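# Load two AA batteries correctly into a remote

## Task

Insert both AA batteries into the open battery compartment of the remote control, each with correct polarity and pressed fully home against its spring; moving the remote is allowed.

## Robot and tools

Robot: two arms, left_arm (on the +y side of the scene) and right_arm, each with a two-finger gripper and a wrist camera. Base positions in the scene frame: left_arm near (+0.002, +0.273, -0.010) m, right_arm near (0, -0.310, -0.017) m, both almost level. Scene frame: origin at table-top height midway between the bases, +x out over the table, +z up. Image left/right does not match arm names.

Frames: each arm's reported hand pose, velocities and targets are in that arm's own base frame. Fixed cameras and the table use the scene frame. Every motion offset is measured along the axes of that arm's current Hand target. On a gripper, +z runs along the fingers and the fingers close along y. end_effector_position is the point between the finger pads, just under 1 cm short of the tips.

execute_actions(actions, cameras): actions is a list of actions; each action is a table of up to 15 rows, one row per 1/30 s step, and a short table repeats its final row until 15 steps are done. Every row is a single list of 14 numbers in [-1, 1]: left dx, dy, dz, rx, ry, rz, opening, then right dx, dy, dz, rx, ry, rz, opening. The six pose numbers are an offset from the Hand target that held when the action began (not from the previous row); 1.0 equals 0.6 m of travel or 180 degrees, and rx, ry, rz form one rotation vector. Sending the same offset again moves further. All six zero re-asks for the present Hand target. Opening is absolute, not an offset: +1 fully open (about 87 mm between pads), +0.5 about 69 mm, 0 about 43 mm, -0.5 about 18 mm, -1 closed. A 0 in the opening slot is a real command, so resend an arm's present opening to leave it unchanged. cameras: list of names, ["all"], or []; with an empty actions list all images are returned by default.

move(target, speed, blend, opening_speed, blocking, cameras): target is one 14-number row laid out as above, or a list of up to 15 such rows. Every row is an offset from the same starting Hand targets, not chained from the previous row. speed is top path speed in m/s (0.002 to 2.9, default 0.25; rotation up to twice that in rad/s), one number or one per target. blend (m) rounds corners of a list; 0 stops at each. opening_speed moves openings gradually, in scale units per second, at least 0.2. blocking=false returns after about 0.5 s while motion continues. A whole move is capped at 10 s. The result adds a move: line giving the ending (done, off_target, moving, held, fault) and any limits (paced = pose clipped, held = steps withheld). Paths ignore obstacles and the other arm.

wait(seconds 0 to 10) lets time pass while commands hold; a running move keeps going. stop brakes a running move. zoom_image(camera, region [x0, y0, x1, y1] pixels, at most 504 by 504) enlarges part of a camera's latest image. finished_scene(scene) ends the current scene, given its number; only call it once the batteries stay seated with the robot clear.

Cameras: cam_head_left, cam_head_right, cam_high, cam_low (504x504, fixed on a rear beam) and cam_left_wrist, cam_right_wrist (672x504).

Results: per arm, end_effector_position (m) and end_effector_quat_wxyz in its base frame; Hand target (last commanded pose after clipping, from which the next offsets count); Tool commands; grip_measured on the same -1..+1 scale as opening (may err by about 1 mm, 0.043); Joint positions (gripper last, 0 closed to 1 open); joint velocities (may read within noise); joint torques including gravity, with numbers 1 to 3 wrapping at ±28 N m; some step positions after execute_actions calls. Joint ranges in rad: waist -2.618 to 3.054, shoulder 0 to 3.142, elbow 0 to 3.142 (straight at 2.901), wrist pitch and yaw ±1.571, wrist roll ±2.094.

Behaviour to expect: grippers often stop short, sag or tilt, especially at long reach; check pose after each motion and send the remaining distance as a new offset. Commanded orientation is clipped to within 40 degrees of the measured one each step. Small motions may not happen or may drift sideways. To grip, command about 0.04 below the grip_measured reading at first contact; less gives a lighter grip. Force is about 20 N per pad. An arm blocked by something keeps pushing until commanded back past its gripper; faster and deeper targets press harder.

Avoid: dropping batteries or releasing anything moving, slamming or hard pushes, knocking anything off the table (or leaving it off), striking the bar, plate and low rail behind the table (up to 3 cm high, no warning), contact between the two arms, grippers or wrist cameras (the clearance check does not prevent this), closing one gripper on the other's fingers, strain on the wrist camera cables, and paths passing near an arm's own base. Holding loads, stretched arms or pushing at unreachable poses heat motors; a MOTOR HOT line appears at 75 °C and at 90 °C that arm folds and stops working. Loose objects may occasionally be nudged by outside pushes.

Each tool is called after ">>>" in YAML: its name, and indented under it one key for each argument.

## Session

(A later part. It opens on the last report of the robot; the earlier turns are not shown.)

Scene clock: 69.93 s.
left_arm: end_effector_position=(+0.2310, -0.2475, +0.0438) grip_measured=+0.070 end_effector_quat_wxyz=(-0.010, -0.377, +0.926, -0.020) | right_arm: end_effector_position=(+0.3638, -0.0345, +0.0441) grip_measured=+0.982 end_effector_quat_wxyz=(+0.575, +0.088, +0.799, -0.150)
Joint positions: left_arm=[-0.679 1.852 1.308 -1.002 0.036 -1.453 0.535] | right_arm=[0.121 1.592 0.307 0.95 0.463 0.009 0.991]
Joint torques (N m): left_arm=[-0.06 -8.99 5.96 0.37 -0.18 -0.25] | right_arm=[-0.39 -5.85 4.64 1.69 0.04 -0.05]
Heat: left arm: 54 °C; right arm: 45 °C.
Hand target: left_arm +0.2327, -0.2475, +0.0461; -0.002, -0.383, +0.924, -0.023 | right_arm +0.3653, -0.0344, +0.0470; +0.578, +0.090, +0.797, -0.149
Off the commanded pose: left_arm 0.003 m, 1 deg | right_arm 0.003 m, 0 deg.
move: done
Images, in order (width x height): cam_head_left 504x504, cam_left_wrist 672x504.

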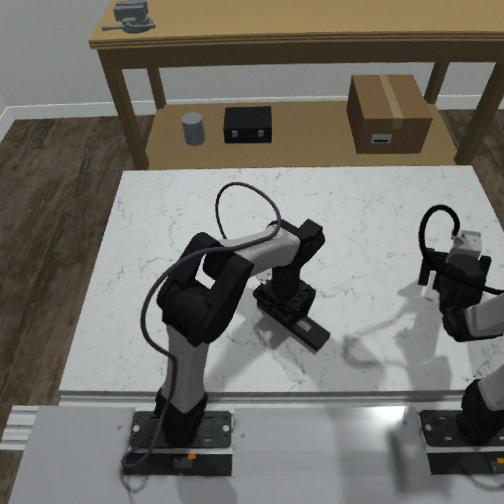

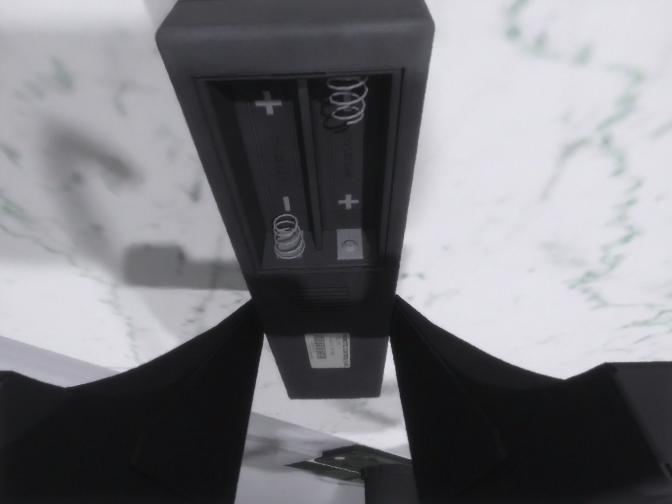

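>>> move:
  target: [0,0,0.0055,0,0,0,0.0, 0,0,0,0,0,0,1.0]
  speed: 0.03
  cameras: []

>>> move:
  target: [0,0,0.004,0,0,0,0.0, 0,0,0,0,0,0,1.0]
  speed: 0.03
  cameras: ["cam_left_wrist"]

Scene clock: 71.03 s.
left_arm: end_effector_position=(+0.2324, -0.2486, +0.0431) grip_measured=+0.070 end_effector_quat_wxyz=(-0.008, -0.378, +0.926, -0.023) | right_arm: end_effector_position=(+0.3638, -0.0345, +0.0441) grip_measured=+0.982 end_effector_quat_wxyz=(+0.575, +0.088, +0.799, -0.150)
Joint positions: left_arm=[-0.679 1.852 1.306 -0.992 0.036 -1.454 0.535] | right_arm=[0.121 1.592 0.307 0.95 0.463 0.009 0.991]
Joint torques (N m): left_arm=[-0.1 -8.55 5.61 0.36 -0.21 -0.23] | right_arm=[-0.38 -5.85 4.63 1.69 0.04 -0.05]
Heat: left arm: 54 °C; right arm: 45 °C.
Hand target: left_arm +0.2328, -0.2477, +0.0429; -0.002, -0.383, +0.924, -0.023 | right_arm +0.3653, -0.0344, +0.0470; +0.578, +0.090, +0.797, -0.149
Off the commanded pose: left_arm 0.001 m, 1 deg | right_arm 0.003 m, 0 deg.
move: done
No camera images: "cameras" was empty.

Scene clock: 71.73 s.
left_arm: end_effector_position=(+0.2323, -0.2485, +0.0428) grip_measured=+0.070 end_effector_quat_wxyz=(-0.008, -0.378, +0.926, -0.023) | right_arm: end_effector_position=(+0.3638, -0.0345, +0.0441) grip_measured=+0.982 end_effector_quat_wxyz=(+0.575, +0.088, +0.799, -0.150)
Joint positions: left_arm=[-0.679 1.852 1.304 -0.99 0.036 -1.454 0.535] | right_arm=[0.121 1.592 0.307 0.95 0.463 0.009 0.991]
Joint torques (N m): left_arm=[-0.27 -8.24 5.24 0.47 -0.23 -0.26] | right_arm=[-0.39 -5.85 4.63 1.69 0.04 -0.05]
Heat: left arm: 54 °C; right arm: 45 °C.
Hand target: left_arm +0.2328, -0.2478, +0.0405; -0.002, -0.383, +0.924, -0.023 | right_arm +0.3653, -0.0344, +0.0470; +0.578, +0.090, +0.797, -0.149
Off the commanded pose: left_arm 0.002 m, 1 deg | right_arm 0.003 m, 0 deg.
move: done
Images, in order (width x height): cam_left_wrist 672x504.

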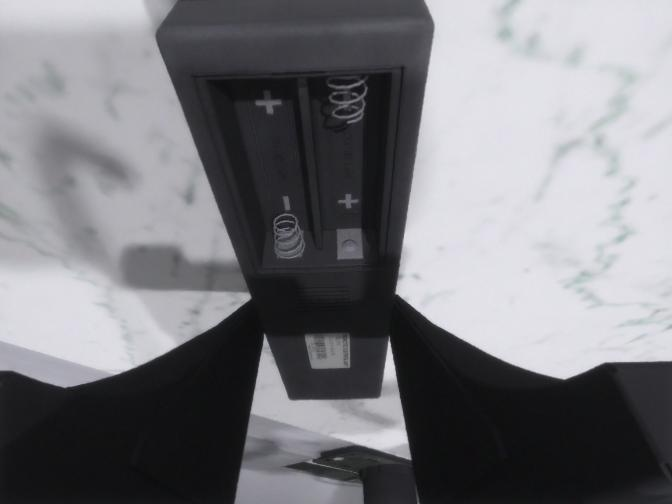

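>>> move:
  target:
    - [0,0,-0.002,0,0,0,0.3, 0,0,0,0,0,0,1.0]
    - [0,0,-0.0,0,0,0,0.3, 0,0,0,0,0,0,1.0]
    - [0,0,-0.12,0,0,0,0.3, 0,0,0,0,0,0,1.0]
  speed: [0.05,0.05,0.12]
  opening_speed: 0.4
  cameras: ["cam_left_wrist"]

Scene clock: 75.57 s.
left_arm: end_effector_position=(+0.2265, -0.2439, +0.0962) grip_measured=+0.300 end_effector_quat_wxyz=(-0.017, -0.378, +0.926, -0.007) | right_arm: end_effector_position=(+0.3638, -0.0345, +0.0441) grip_measured=+0.982 end_effector_quat_wxyz=(+0.575, +0.088, +0.799, -0.150)
Joint positions: left_arm=[-0.679 1.816 1.475 -1.233 0.036 -1.454 0.65] | right_arm=[0.121 1.592 0.307 0.95 0.463 0.009 0.991]
Joint torques (N m): left_arm=[0.18 -10.45 9.32 0.16 -0.25 -0.21] | right_arm=[-0.38 -5.85 4.63 1.69 0.04 -0.05]
Heat: left arm: 54 °C; right arm: 45 °C.
Hand target: left_arm +0.2318, -0.2446, +0.1124; -0.002, -0.383, +0.924, -0.023 | right_arm +0.3653, -0.0344, +0.0470; +0.578, +0.090, +0.797, -0.149
Off the commanded pose: left_arm 0.017 m, 3 deg | right_arm 0.003 m, 0 deg.
move: off_target (left_arm)
Images, in order (width x height): cam_left_wrist 672x504.

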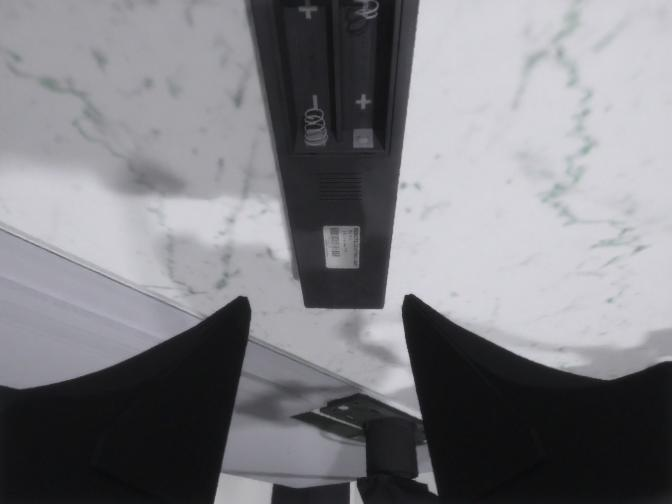

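>>> move:
  target:
    - [-0.218,0.150,-0.05,0,0,0.05,0.0, -0.1605,0.0942,-0.2857,-0.176,0.02,-0.0556,0.5]
    - [-0.4367,0.3007,-0.0517,0,0,0.1056,0.0, 0.0033,0.2447,-0.5485,-0.3519,0.0403,-0.1112,0.3]
  speed: 0.35
  blend: [0.05,0]
  cameras: ["cam_left_wrist","cam_right_wrist","cam_head_left"]

Scene clock: 82.90 s.
left_arm: end_effector_position=(+0.2828, +0.0668, +0.1240) grip_measured=+0.000 end_effector_quat_wxyz=(-0.010, -0.229, +0.973, -0.019) | right_arm: end_effector_position=(+0.1157, +0.2150, +0.1220) grip_measured=+0.300 end_effector_quat_wxyz=(+0.455, -0.357, +0.791, +0.201)
Joint positions: left_arm=[0.281 1.817 1.587 -1.363 0.038 -0.181 0.5] | right_arm=[1.335 0.639 0.465 -0.412 0.422 0.258 0.65]
Joint torques (N m): left_arm=[0.4 -7.43 10 0.21 0.07 -0.01] | right_arm=[0.03 0.7 5.87 1.74 0.22 0.1]
Heat: left arm: 55 °C; right arm: 45 °C.
Hand target: left_arm +0.2890, +0.0693, +0.1304; +0.002, -0.225, +0.974, -0.023 | right_arm +0.1163, +0.2159, +0.1195; +0.457, -0.350, +0.793, +0.201
Off the commanded pose: left_arm 0.009 m, 2 deg | right_arm 0.003 m, 1 deg.
move: done
Images, in order (width x height): cam_head_left 504x504, cam_left_wrist 672x504, cam_right_wrist 672x504.

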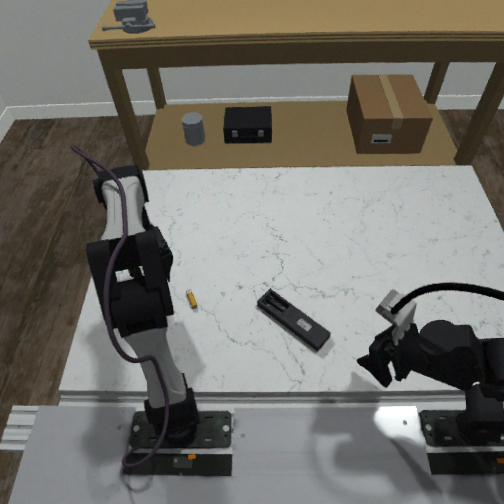

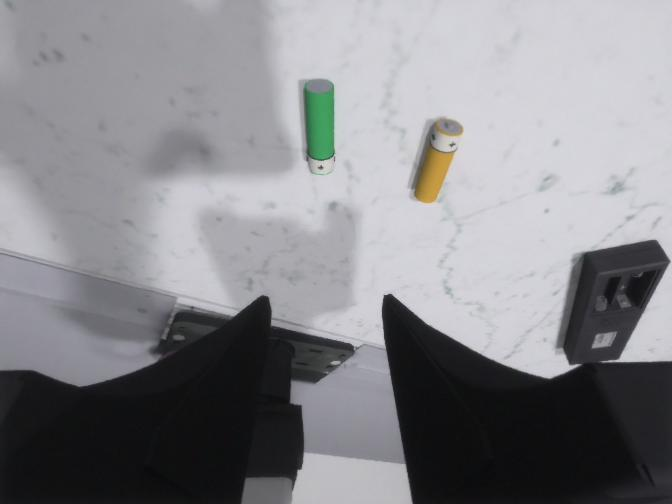

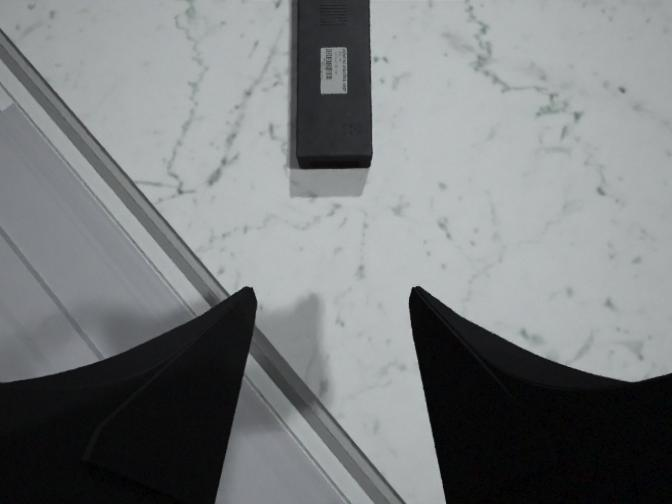

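>>> move:
  target: [0.0293,0.0062,0.109,0,-0.0889,0,-0.1, 0.0166,0,0.173,0,0,0,0.3]
  speed: 0.15
  cameras: ["cam_left_wrist","cam_right_wrist"]

Scene clock: 87.40 s.
left_arm: end_effector_position=(+0.2696, +0.0593, +0.0600) grip_measured=-0.100 end_effector_quat_wxyz=(+0.119, -0.220, +0.968, +0.000) | right_arm: end_effector_position=(+0.1736, +0.2764, +0.0604) grip_measured=+0.300 end_effector_quat_wxyz=(+0.457, -0.348, +0.795, +0.195)
Joint positions: left_arm=[0.25 1.544 1.042 -0.83 0.006 -0.198 0.45] | right_arm=[1.138 1.202 0.395 0.252 0.276 0.158 0.65]
Joint torques (N m): left_arm=[-0.08 -7.94 6.11 0.91 -0.23 -0.27] | right_arm=[-0.73 -2.56 5.48 1.88 -0.11 -0.11]
Heat: left arm: 55 °C; right arm: 45 °C.
Hand target: left_arm +0.2725, +0.0622, +0.0650; +0.137, -0.226, +0.964, +0.009 | right_arm +0.1736, +0.2785, +0.0590; +0.457, -0.350, +0.793, +0.201
Off the commanded pose: left_arm 0.006 m, 2 deg | right_arm 0.003 m, 1 deg.
move: done
Images, in order (width x height): cam_left_wrist 672x504, cam_right_wrist 672x504.

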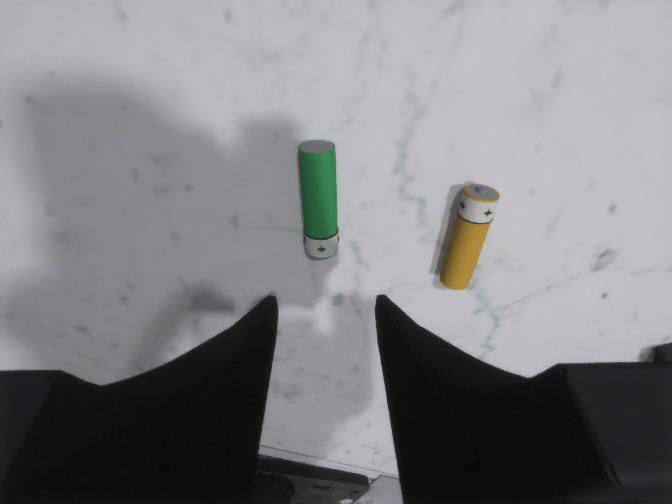

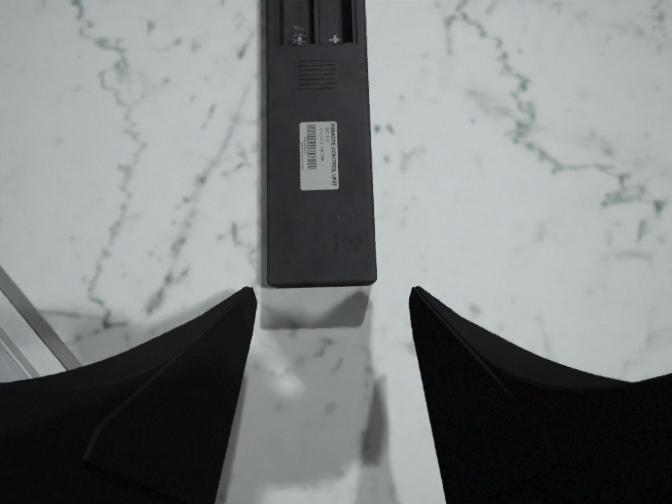

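>>> move:
  target: [0.0098,0.0055,0.05,0,0,0,-0.1, 0.007,0.0067,0.0743,0,0,0,0.3]
  speed: 0.08
  cameras: ["cam_left_wrist","cam_right_wrist"]

>>> zoom_image:
  camera: "cam_left_wrist"
  region: [220, 180, 440, 400]

Scene clock: 90.03 s.
left_arm: end_effector_position=(+0.2718, +0.0599, +0.0359) grip_measured=-0.100 end_effector_quat_wxyz=(+0.131, -0.220, +0.967, +0.001) | right_arm: end_effector_position=(+0.1922, +0.2997, +0.0281) grip_measured=+0.300 end_effector_quat_wxyz=(+0.452, -0.349, +0.798, +0.191)
Joint positions: left_arm=[0.25 1.559 0.954 -0.702 0.006 -0.198 0.45] | right_arm=[1.108 1.472 0.427 0.479 0.252 0.144 0.65]
Joint torques (N m): left_arm=[0.64 -5.38 6.54 0.93 -0.23 -0.14] | right_arm=[-0.7 -3.9 6.67 1.84 -0.13 -0.15]
Heat: left arm: 54 °C; right arm: 45 °C.
Hand target: left_arm +0.2739, +0.0649, +0.0344; +0.137, -0.226, +0.964, +0.009 | right_arm +0.1952, +0.3081, +0.0329; +0.457, -0.350, +0.793, +0.201
Off the commanded pose: left_arm 0.006 m, 1 deg | right_arm 0.010 m, 2 deg.
move: done
Images, in order (width x height): cam_left_wrist 672x504, cam_right_wrist 672x504.

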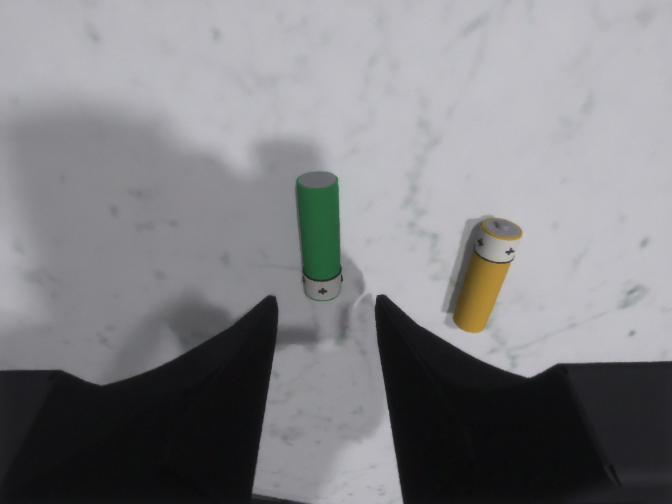

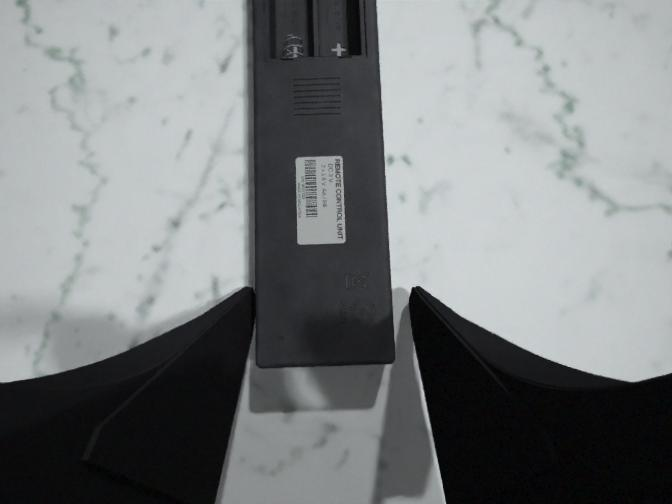

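Scaled by 2.291.

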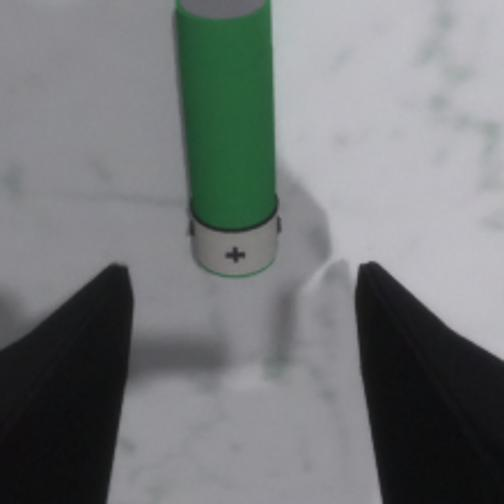

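>>> move:
  target: [-0.0132,0.0028,0.0122,0,0,0,-0.1, -0.0125,0.0033,0.0082,0,0,0,0.3]
  speed: 0.06
  cameras: ["cam_left_wrist","cam_right_wrist"]

>>> zoom_image:
  camera: "cam_left_wrist"
  region: [220, 180, 440, 400]

Scene clock: 92.70 s.
left_arm: end_effector_position=(+0.2730, +0.0627, +0.0259) grip_measured=-0.100 end_effector_quat_wxyz=(+0.121, -0.225, +0.967, +0.001) | right_arm: end_effector_position=(+0.1961, +0.3078, +0.0324) grip_measured=+0.300 end_effector_quat_wxyz=(+0.455, -0.349, +0.796, +0.193)
Joint positions: left_arm=[0.259 1.6 0.954 -0.682 0.006 -0.198 0.45] | right_arm=[1.108 1.492 0.458 0.478 0.251 0.142 0.65]
Joint torques (N m): left_arm=[0.66 -5.6 8.12 0.92 -0.23 -0.03] | right_arm=[-0.8 -4.33 7.21 1.65 -0.13 -0.11]
Heat: left arm: 54 °C; right arm: 45 °C.
Hand target: left_arm +0.2818, +0.0704, +0.0294; +0.137, -0.226, +0.964, +0.009 | right_arm +0.1992, +0.3154, +0.0370; +0.457, -0.350, +0.793, +0.201
Off the commanded pose: left_arm 0.012 m, 2 deg | right_arm 0.009 m, 1 deg.
move: off_target (left_arm)
Images, in order (width x height): cam_left_wrist 672x504, cam_right_wrist 672x504.

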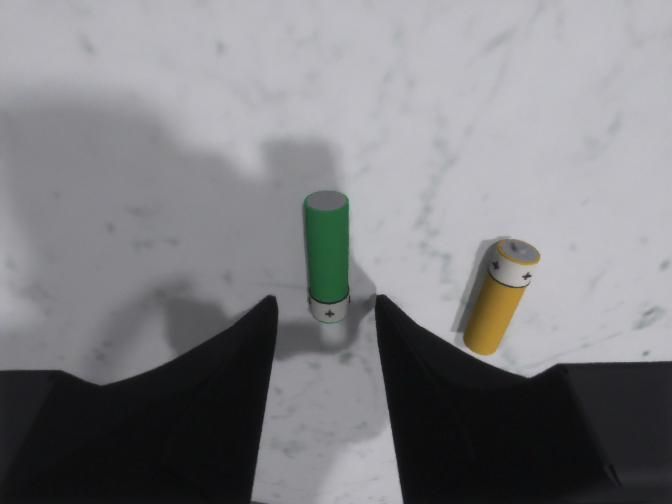

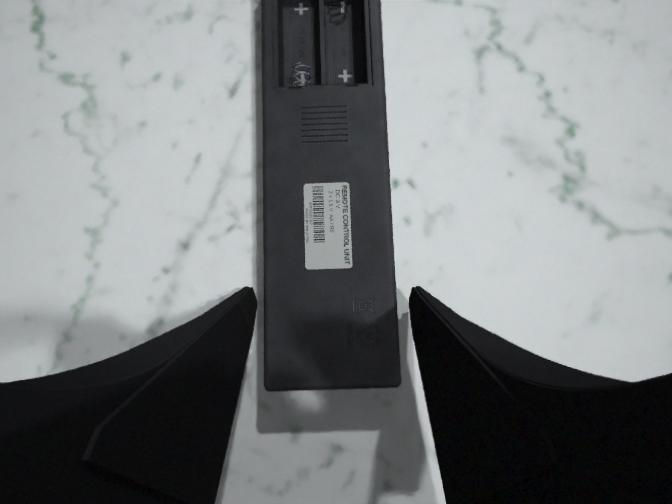

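Scaled by 2.291.

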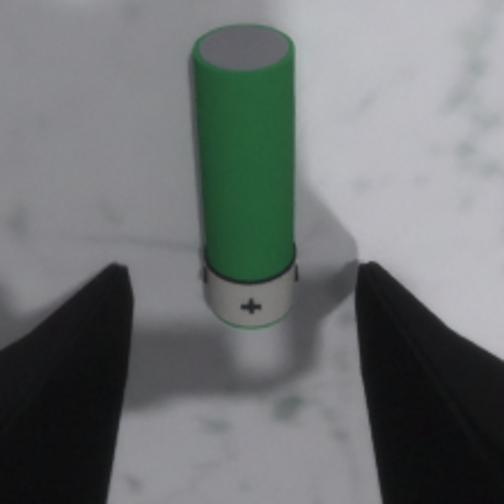

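>>> move:
  target:
    - [-0.0157,-0.0026,-0.056,0,0,0,-0.1, 0,0,0,0,0,0,0.0]
    - [-0.0005,0,-0.0012,0,0,0,-0.1, 0,0,0,0,0,0,0.0]
  speed: 0.08
  opening_speed: 0.3
  cameras: ["cam_left_wrist","cam_right_wrist"]

>>> zoom_image:
  camera: "cam_left_wrist"
  region: [220, 180, 440, 400]

Scene clock: 96.17 s.
left_arm: end_effector_position=(+0.2799, +0.0646, +0.0313) grip_measured=-0.100 end_effector_quat_wxyz=(+0.131, -0.224, +0.966, +0.001) | right_arm: end_effector_position=(+0.1958, +0.3079, +0.0323) grip_measured=+0.071 end_effector_quat_wxyz=(+0.455, -0.349, +0.796, +0.194)
Joint positions: left_arm=[0.259 1.601 0.977 -0.684 0.006 -0.198 0.45] | right_arm=[1.108 1.492 0.458 0.477 0.249 0.142 0.536]
Joint torques (N m): left_arm=[0.83 -5.93 6.45 0.93 -0.18 -0.03] | right_arm=[-0.8 -4.34 7.23 1.67 -0.11 -0.11]
Heat: left arm: 53 °C; right arm: 45 °C.
Hand target: left_arm +0.2819, +0.0705, +0.0302; +0.137, -0.226, +0.964, +0.009 | right_arm +0.1992, +0.3154, +0.0369; +0.457, -0.350, +0.793, +0.201
Off the commanded pose: left_arm 0.006 m, 1 deg | right_arm 0.009 m, 1 deg.
move: done
Images, in order (width x height): cam_left_wrist 672x504, cam_right_wrist 672x504.

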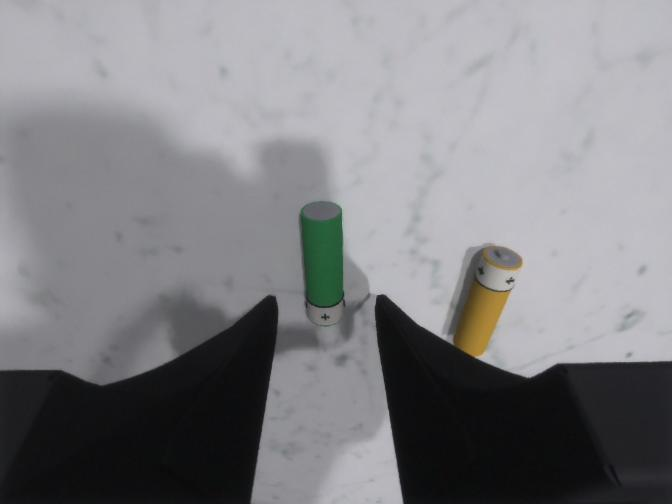

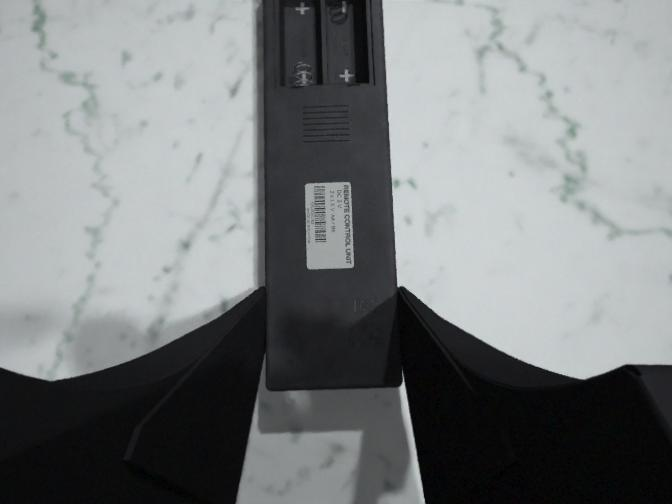

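Scaled by 2.291.

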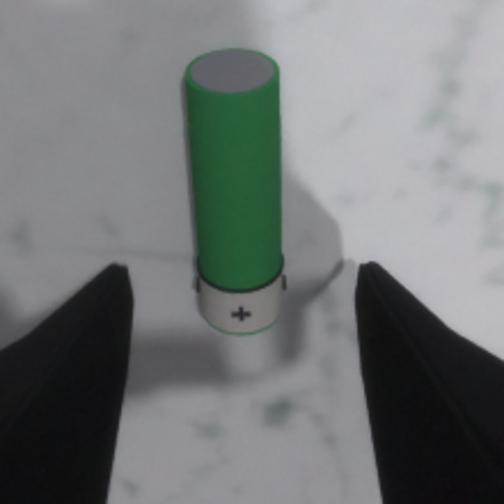

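>>> move:
  target:
    - [0,0,0,0,0,0,-0.74, 0,0,0,0,0,0,0.0]
    - [-0.0157,-0.0026,-0.09,0,0,0,-0.74, 0,0,0,0,0,0,0.0]
  speed: 0.08
  opening_speed: 0.6
  cameras: ["cam_left_wrist"]

>>> zoom_image:
  camera: "cam_left_wrist"
  region: [220, 180, 440, 400]

Scene clock: 102.13 s.
left_arm: end_effector_position=(+0.2677, +0.0613, +0.0695) grip_measured=-0.644 end_effector_quat_wxyz=(+0.110, -0.225, +0.968, +0.000) | right_arm: end_effector_position=(+0.1958, +0.3079, +0.0323) grip_measured=+0.071 end_effector_quat_wxyz=(+0.455, -0.349, +0.796, +0.194)
Joint positions: left_arm=[0.259 1.547 1.084 -0.888 0.006 -0.198 0.178] | right_arm=[1.108 1.492 0.458 0.477 0.249 0.142 0.536]
Joint torques (N m): left_arm=[0.68 -7.86 10.17 0.69 -0.19 -0.02] | right_arm=[-0.8 -4.34 7.23 1.67 -0.11 -0.11]
Heat: left arm: 52 °C; right arm: 45 °C.
Hand target: left_arm +0.2766, +0.0689, +0.0848; +0.137, -0.226, +0.964, +0.009 | right_arm +0.1992, +0.3154, +0.0369; +0.457, -0.350, +0.793, +0.201
Off the commanded pose: left_arm 0.019 m, 3 deg | right_arm 0.009 m, 1 deg.
move: off_target (left_arm)
Images, in order (width x height): cam_left_wrist 672x504.

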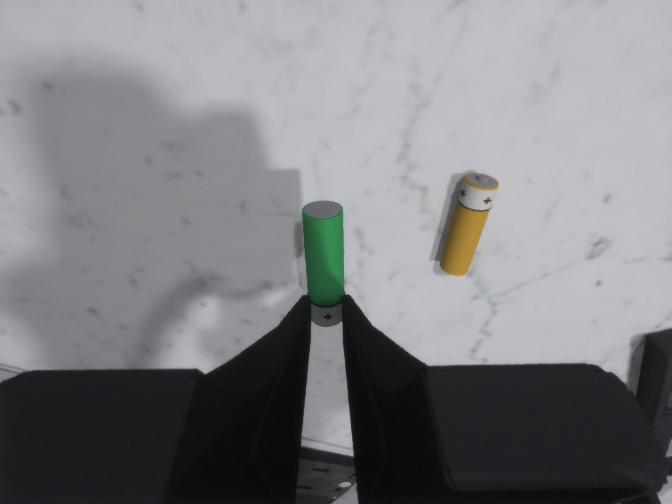

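Scaled by 2.291.

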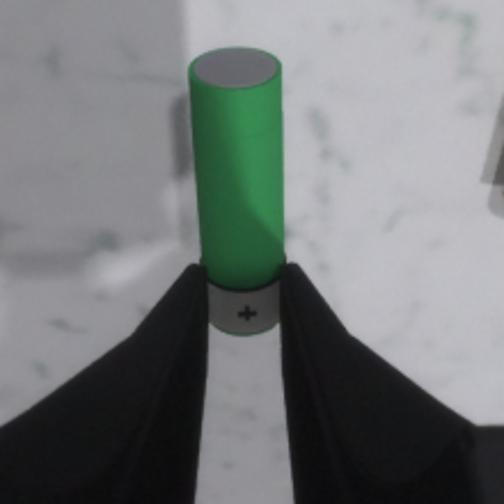

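>>> move:
  target:
    - [0.0968,-0.2213,-0.0948,-0.0058,0.0525,-0.053,-0.74, 0,0,0,0,0,0,0.0]
    - [0.2198,-0.4343,-0.0762,-0.0116,0.1049,-0.1058,-0.74, 0,0,0,0,0,0,0.0]
  speed: 0.25
  blend: [0.04,0]
  cameras: ["cam_left_wrist","cam_right_wrist"]

>>> zoom_image:
  camera: "cam_left_wrist"
  region: [180, 50, 440, 330]

Scene clock: 107.73 s.
left_arm: end_effector_position=(+0.2606, -0.2223, +0.0959) grip_measured=-0.644 end_effector_quat_wxyz=(-0.029, -0.375, +0.926, -0.024) | right_arm: end_effector_position=(+0.1958, +0.3079, +0.0323) grip_measured=+0.071 end_effector_quat_wxyz=(+0.455, -0.349, +0.796, +0.194)
Joint positions: left_arm=[-0.55 1.865 1.529 -1.23 0.075 -1.319 0.178] | right_arm=[1.108 1.492 0.458 0.477 0.249 0.142 0.536]
Joint torques (N m): left_arm=[0.24 -8.28 9.74 0.11 0.01 -0.23] | right_arm=[-0.8 -4.34 7.23 1.67 -0.11 -0.11]
Heat: left arm: 52 °C; right arm: 45 °C.
Hand target: left_arm +0.2654, -0.2259, +0.1051; -0.027, -0.382, +0.923, -0.034 | right_arm +0.1992, +0.3154, +0.0369; +0.457, -0.350, +0.793, +0.201
Off the commanded pose: left_arm 0.011 m, 1 deg | right_arm 0.009 m, 1 deg.
move: off_target (left_arm)
Images, in order (width x height): cam_left_wrist 672x504, cam_right_wrist 672x504.

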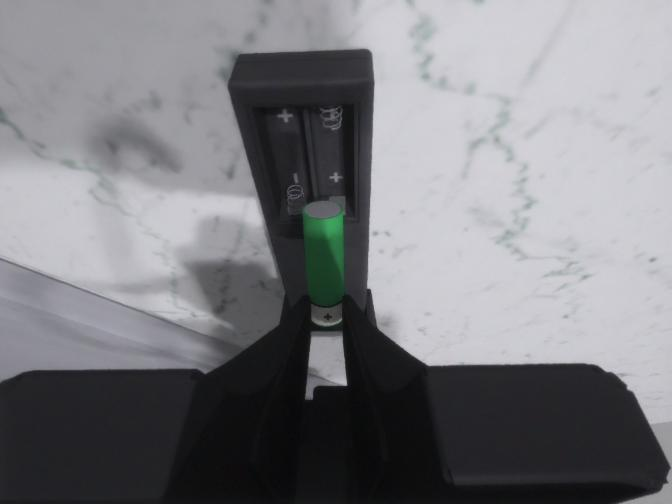

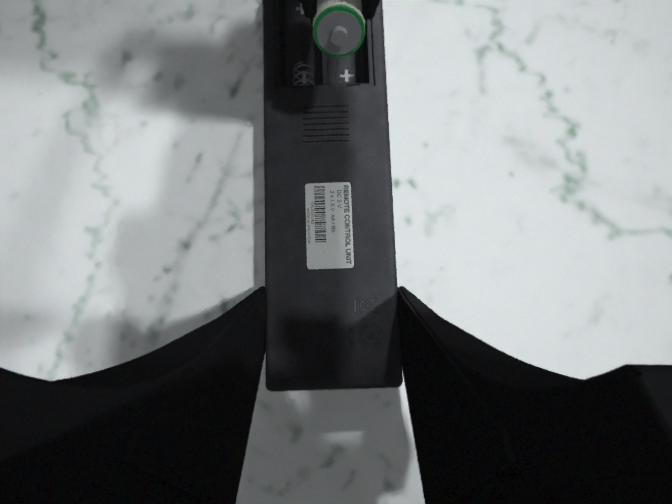

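Scaled by 1.800.

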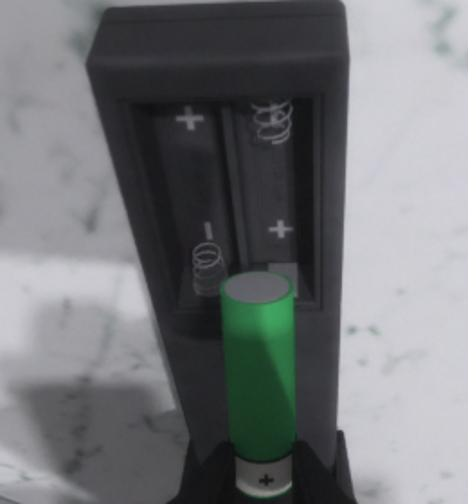

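>>> move:
  target: [-0.0018,0.0028,0.0502,0,0,-0.0144,-0.74, 0,0,0,0,0,0,0.0]
  speed: 0.1
  cameras: ["cam_left_wrist","cam_right_wrist"]

>>> zoom_image:
  camera: "cam_left_wrist"
  region: [200, 90, 420, 330]

>>> zoom_image:
  camera: "cam_right_wrist"
  region: [240, 0, 420, 135]

Scene clock: 112.83 s.
left_arm: end_effector_position=(+0.2643, -0.2251, +0.0754) grip_measured=-0.644 end_effector_quat_wxyz=(-0.025, -0.396, +0.917, -0.030) | right_arm: end_effector_position=(+0.1958, +0.3079, +0.0323) grip_measured=+0.071 end_effector_quat_wxyz=(+0.455, -0.349, +0.796, +0.194)
Joint positions: left_arm=[-0.55 1.871 1.454 -1.134 0.075 -1.367 0.178] | right_arm=[1.108 1.492 0.458 0.477 0.249 0.142 0.536]
Joint torques (N m): left_arm=[0.09 -8.42 6.16 0.4 0.03 -0.26] | right_arm=[-0.8 -4.34 7.23 1.67 -0.11 -0.11]
Heat: left arm: 51 °C; right arm: 45 °C.
Hand target: left_arm +0.2643, -0.2264, +0.0750; -0.027, -0.403, +0.914, -0.033 | right_arm +0.1992, +0.3154, +0.0369; +0.457, -0.350, +0.793, +0.201
Off the commanded pose: left_arm 0.001 m, 1 deg | right_arm 0.009 m, 1 deg.
move: done
Images, in order (width x height): cam_left_wrist 672x504, cam_right_wrist 672x504.

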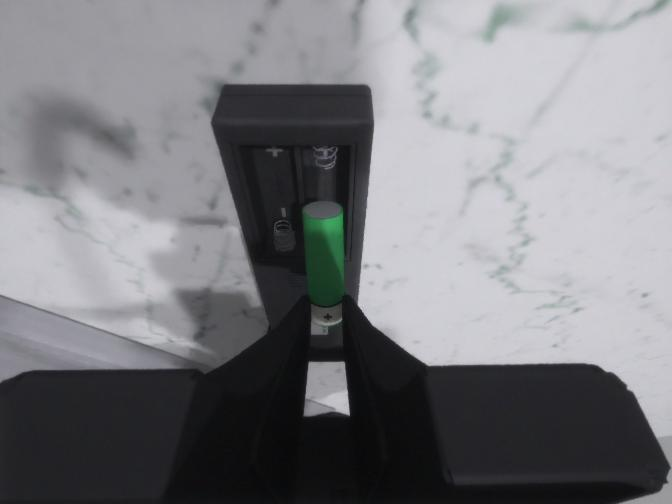

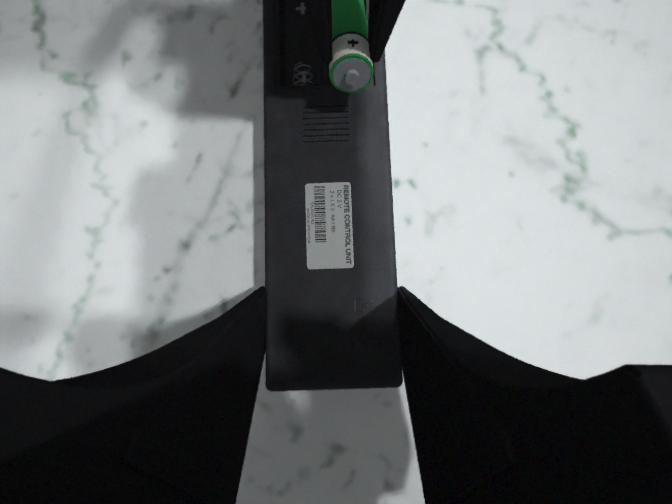

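Scaled by 2.100.

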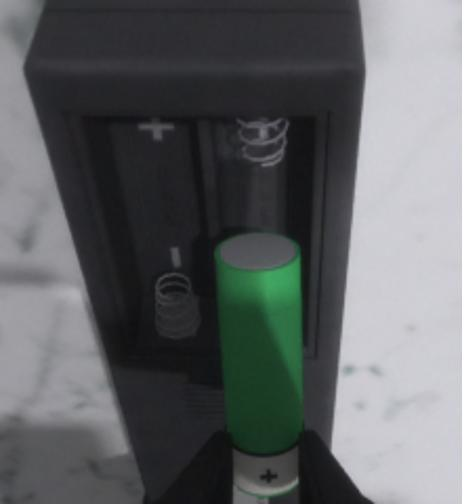

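Scaled by 2.800.

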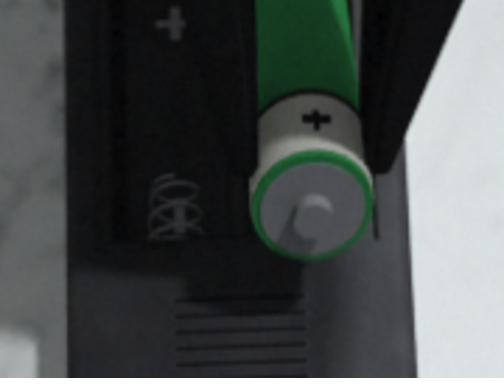

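>>> move:
  target: [0.0023,0.001,0.0215,0,0,0,-0.74, 0,0,0,0,0,0,0.0]
  speed: 0.05
  cameras: ["cam_left_wrist","cam_right_wrist"]

>>> zoom_image:
  camera: "cam_left_wrist"
  region: [200, 90, 420, 330]

>>> zoom_image:
  camera: "cam_right_wrist"
  region: [240, 0, 420, 135]

Scene clock: 114.93 s.
left_arm: end_effector_position=(+0.2628, -0.2257, +0.0651) grip_measured=-0.644 end_effector_quat_wxyz=(-0.025, -0.398, +0.917, -0.031) | right_arm: end_effector_position=(+0.1958, +0.3079, +0.0323) grip_measured=+0.071 end_effector_quat_wxyz=(+0.455, -0.349, +0.796, +0.194)
Joint positions: left_arm=[-0.553 1.874 1.417 -1.092 0.076 -1.372 0.178] | right_arm=[1.108 1.492 0.458 0.477 0.249 0.142 0.536]
Joint torques (N m): left_arm=[0.01 -7.9 5.71 0.4 0.01 -0.25] | right_arm=[-0.8 -4.34 7.23 1.67 -0.11 -0.11]
Heat: left arm: 51 °C; right arm: 45 °C.
Hand target: left_arm +0.2627, -0.2280, +0.0623; -0.027, -0.403, +0.914, -0.033 | right_arm +0.1992, +0.3154, +0.0369; +0.457, -0.350, +0.793, +0.201
Off the commanded pose: left_arm 0.004 m, 1 deg | right_arm 0.009 m, 1 deg.
move: done
Images, in order (width x height): cam_left_wrist 672x504, cam_right_wrist 672x504.

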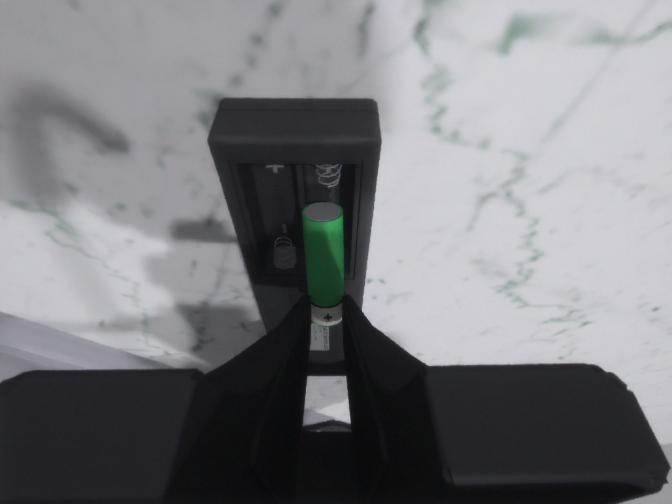

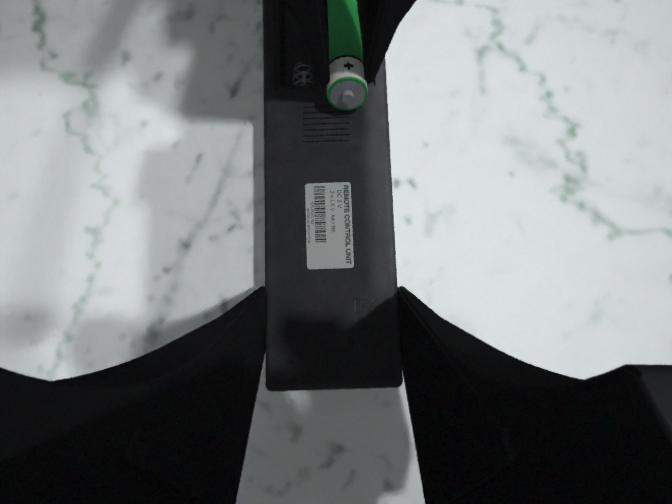

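Scaled by 2.100.

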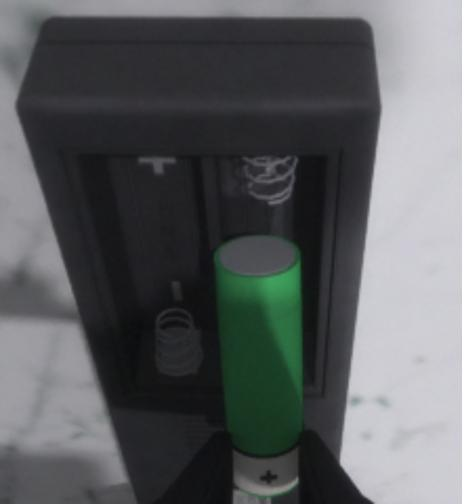

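Scaled by 2.800.

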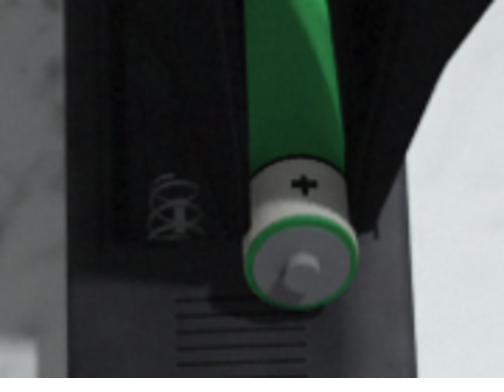

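>>> move:
  target:
    - [0.0,-0.0028,-0.045,0,0,0,-0.74, 0,0,0,0,0,0,0.0]
    - [0.0,-0.0028,0.004,0,0,0,-0.74, 0,0,0,0,0,0,0.0]
  speed: 0.06
  cameras: ["cam_left_wrist","cam_right_wrist"]

>>> zoom_image:
  camera: "cam_left_wrist"
  region: [200, 90, 420, 330]

>>> zoom_image:
  camera: "cam_right_wrist"
  region: [240, 0, 420, 135]

Scene clock: 117.27 s.
left_arm: end_effector_position=(+0.2623, -0.2263, +0.0646) grip_measured=-0.644 end_effector_quat_wxyz=(-0.029, -0.398, +0.916, -0.029) | right_arm: end_effector_position=(+0.1958, +0.3079, +0.0323) grip_measured=+0.071 end_effector_quat_wxyz=(+0.455, -0.349, +0.796, +0.194)
Joint positions: left_arm=[-0.553 1.88 1.422 -1.098 0.08 -1.374 0.178] | right_arm=[1.108 1.492 0.458 0.477 0.249 0.141 0.536]
Joint torques (N m): left_arm=[-0.27 -7.75 5.6 0.53 -0.03 -0.25] | right_arm=[-0.8 -4.34 7.23 1.67 -0.11 -0.11]
Heat: left arm: 52 °C; right arm: 45 °C.
Hand target: left_arm +0.2638, -0.2293, +0.0599; -0.027, -0.403, +0.914, -0.033 | right_arm +0.1992, +0.3154, +0.0369; +0.457, -0.350, +0.793, +0.201
Off the commanded pose: left_arm 0.006 m, 1 deg | right_arm 0.009 m, 1 deg.
move: done
Images, in order (width x height): cam_left_wrist 672x504, cam_right_wrist 672x504.

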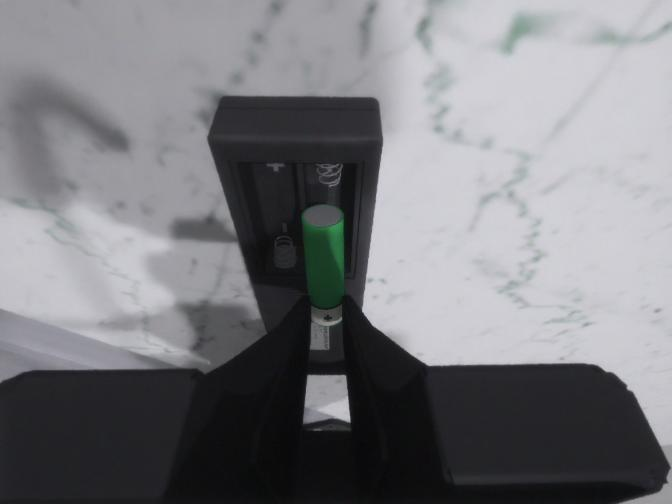

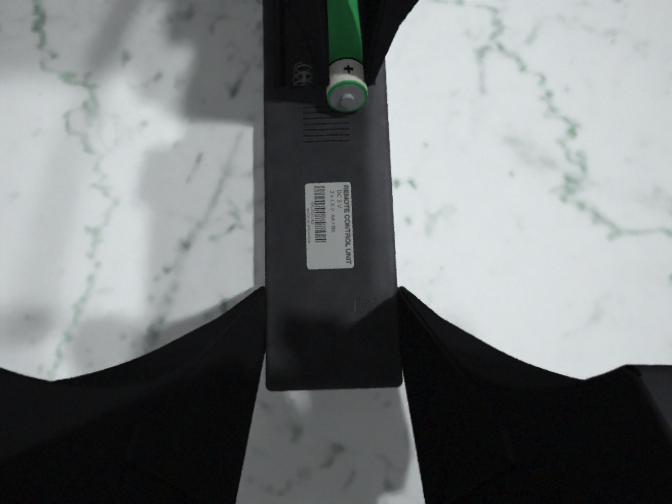

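Scaled by 2.100.

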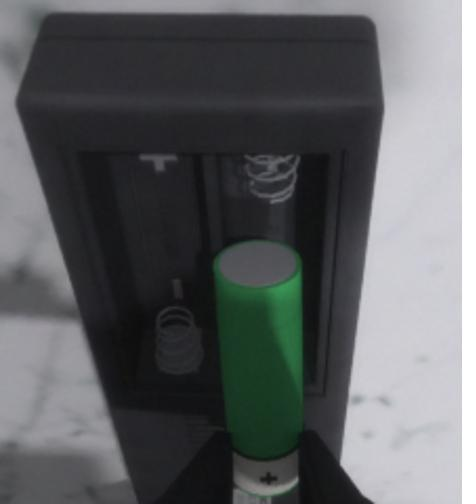

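Scaled by 2.800.

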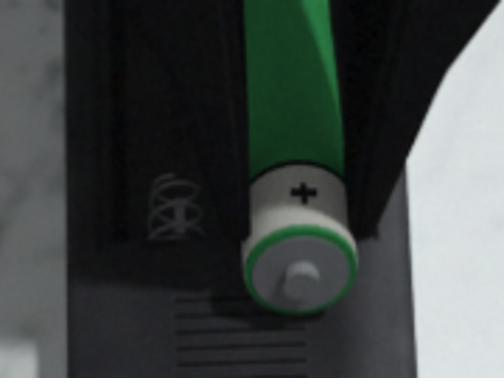

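>>> move:
  target:
    - [0.0,-0.004,-0.06,0,0.02,0,-0.74, 0,0,0,0,0,0,0.0]
    - [0.0,-0.004,-0.022,0,0.02,0,-0.74, 0,0,0,0,0,0,0.0]
  speed: 0.06
  cameras: ["cam_left_wrist","cam_right_wrist"]

>>> zoom_image:
  camera: "cam_left_wrist"
  region: [200, 90, 420, 330]

>>> zoom_image:
  camera: "cam_right_wrist"
  region: [240, 0, 420, 135]

Scene clock: 120.47 s.
left_arm: end_effector_position=(+0.2658, -0.2290, +0.0733) grip_measured=-0.644 end_effector_quat_wxyz=(-0.054, -0.405, +0.912, -0.041) | right_arm: end_effector_position=(+0.1958, +0.3079, +0.0323) grip_measured=+0.071 end_effector_quat_wxyz=(+0.455, -0.349, +0.796, +0.194)
Joint positions: left_arm=[-0.527 1.899 1.469 -1.138 0.136 -1.363 0.178] | right_arm=[1.108 1.492 0.458 0.477 0.249 0.141 0.536]
Joint torques (N m): left_arm=[0.21 -8.58 6.28 0.34 0.11 -0.05] | right_arm=[-0.8 -4.34 7.23 1.67 -0.11 -0.11]
Heat: left arm: 52 °C; right arm: 45 °C.
Hand target: left_arm +0.2659, -0.2299, +0.0732; -0.056, -0.402, +0.913, -0.046 | right_arm +0.1992, +0.3154, +0.0369; +0.457, -0.350, +0.793, +0.201
Off the commanded pose: left_arm 0.001 m, 1 deg | right_arm 0.009 m, 1 deg.
move: done
Images, in order (width x height): cam_left_wrist 672x504, cam_right_wrist 672x504.

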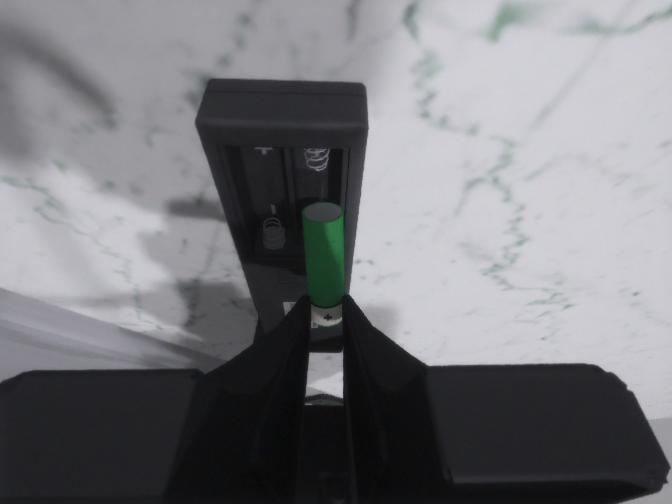

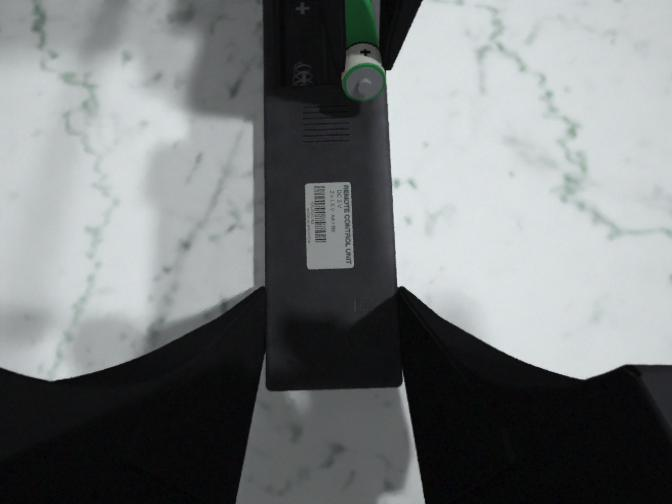

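Scaled by 2.100.

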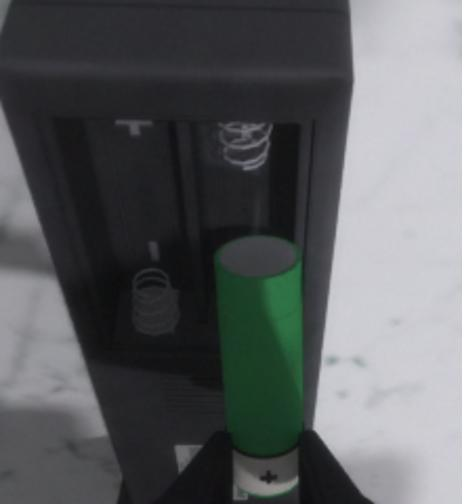

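Scaled by 2.800.

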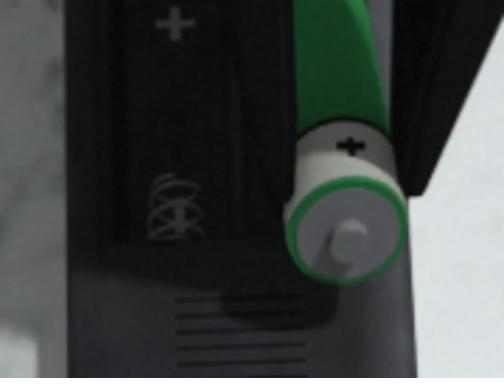

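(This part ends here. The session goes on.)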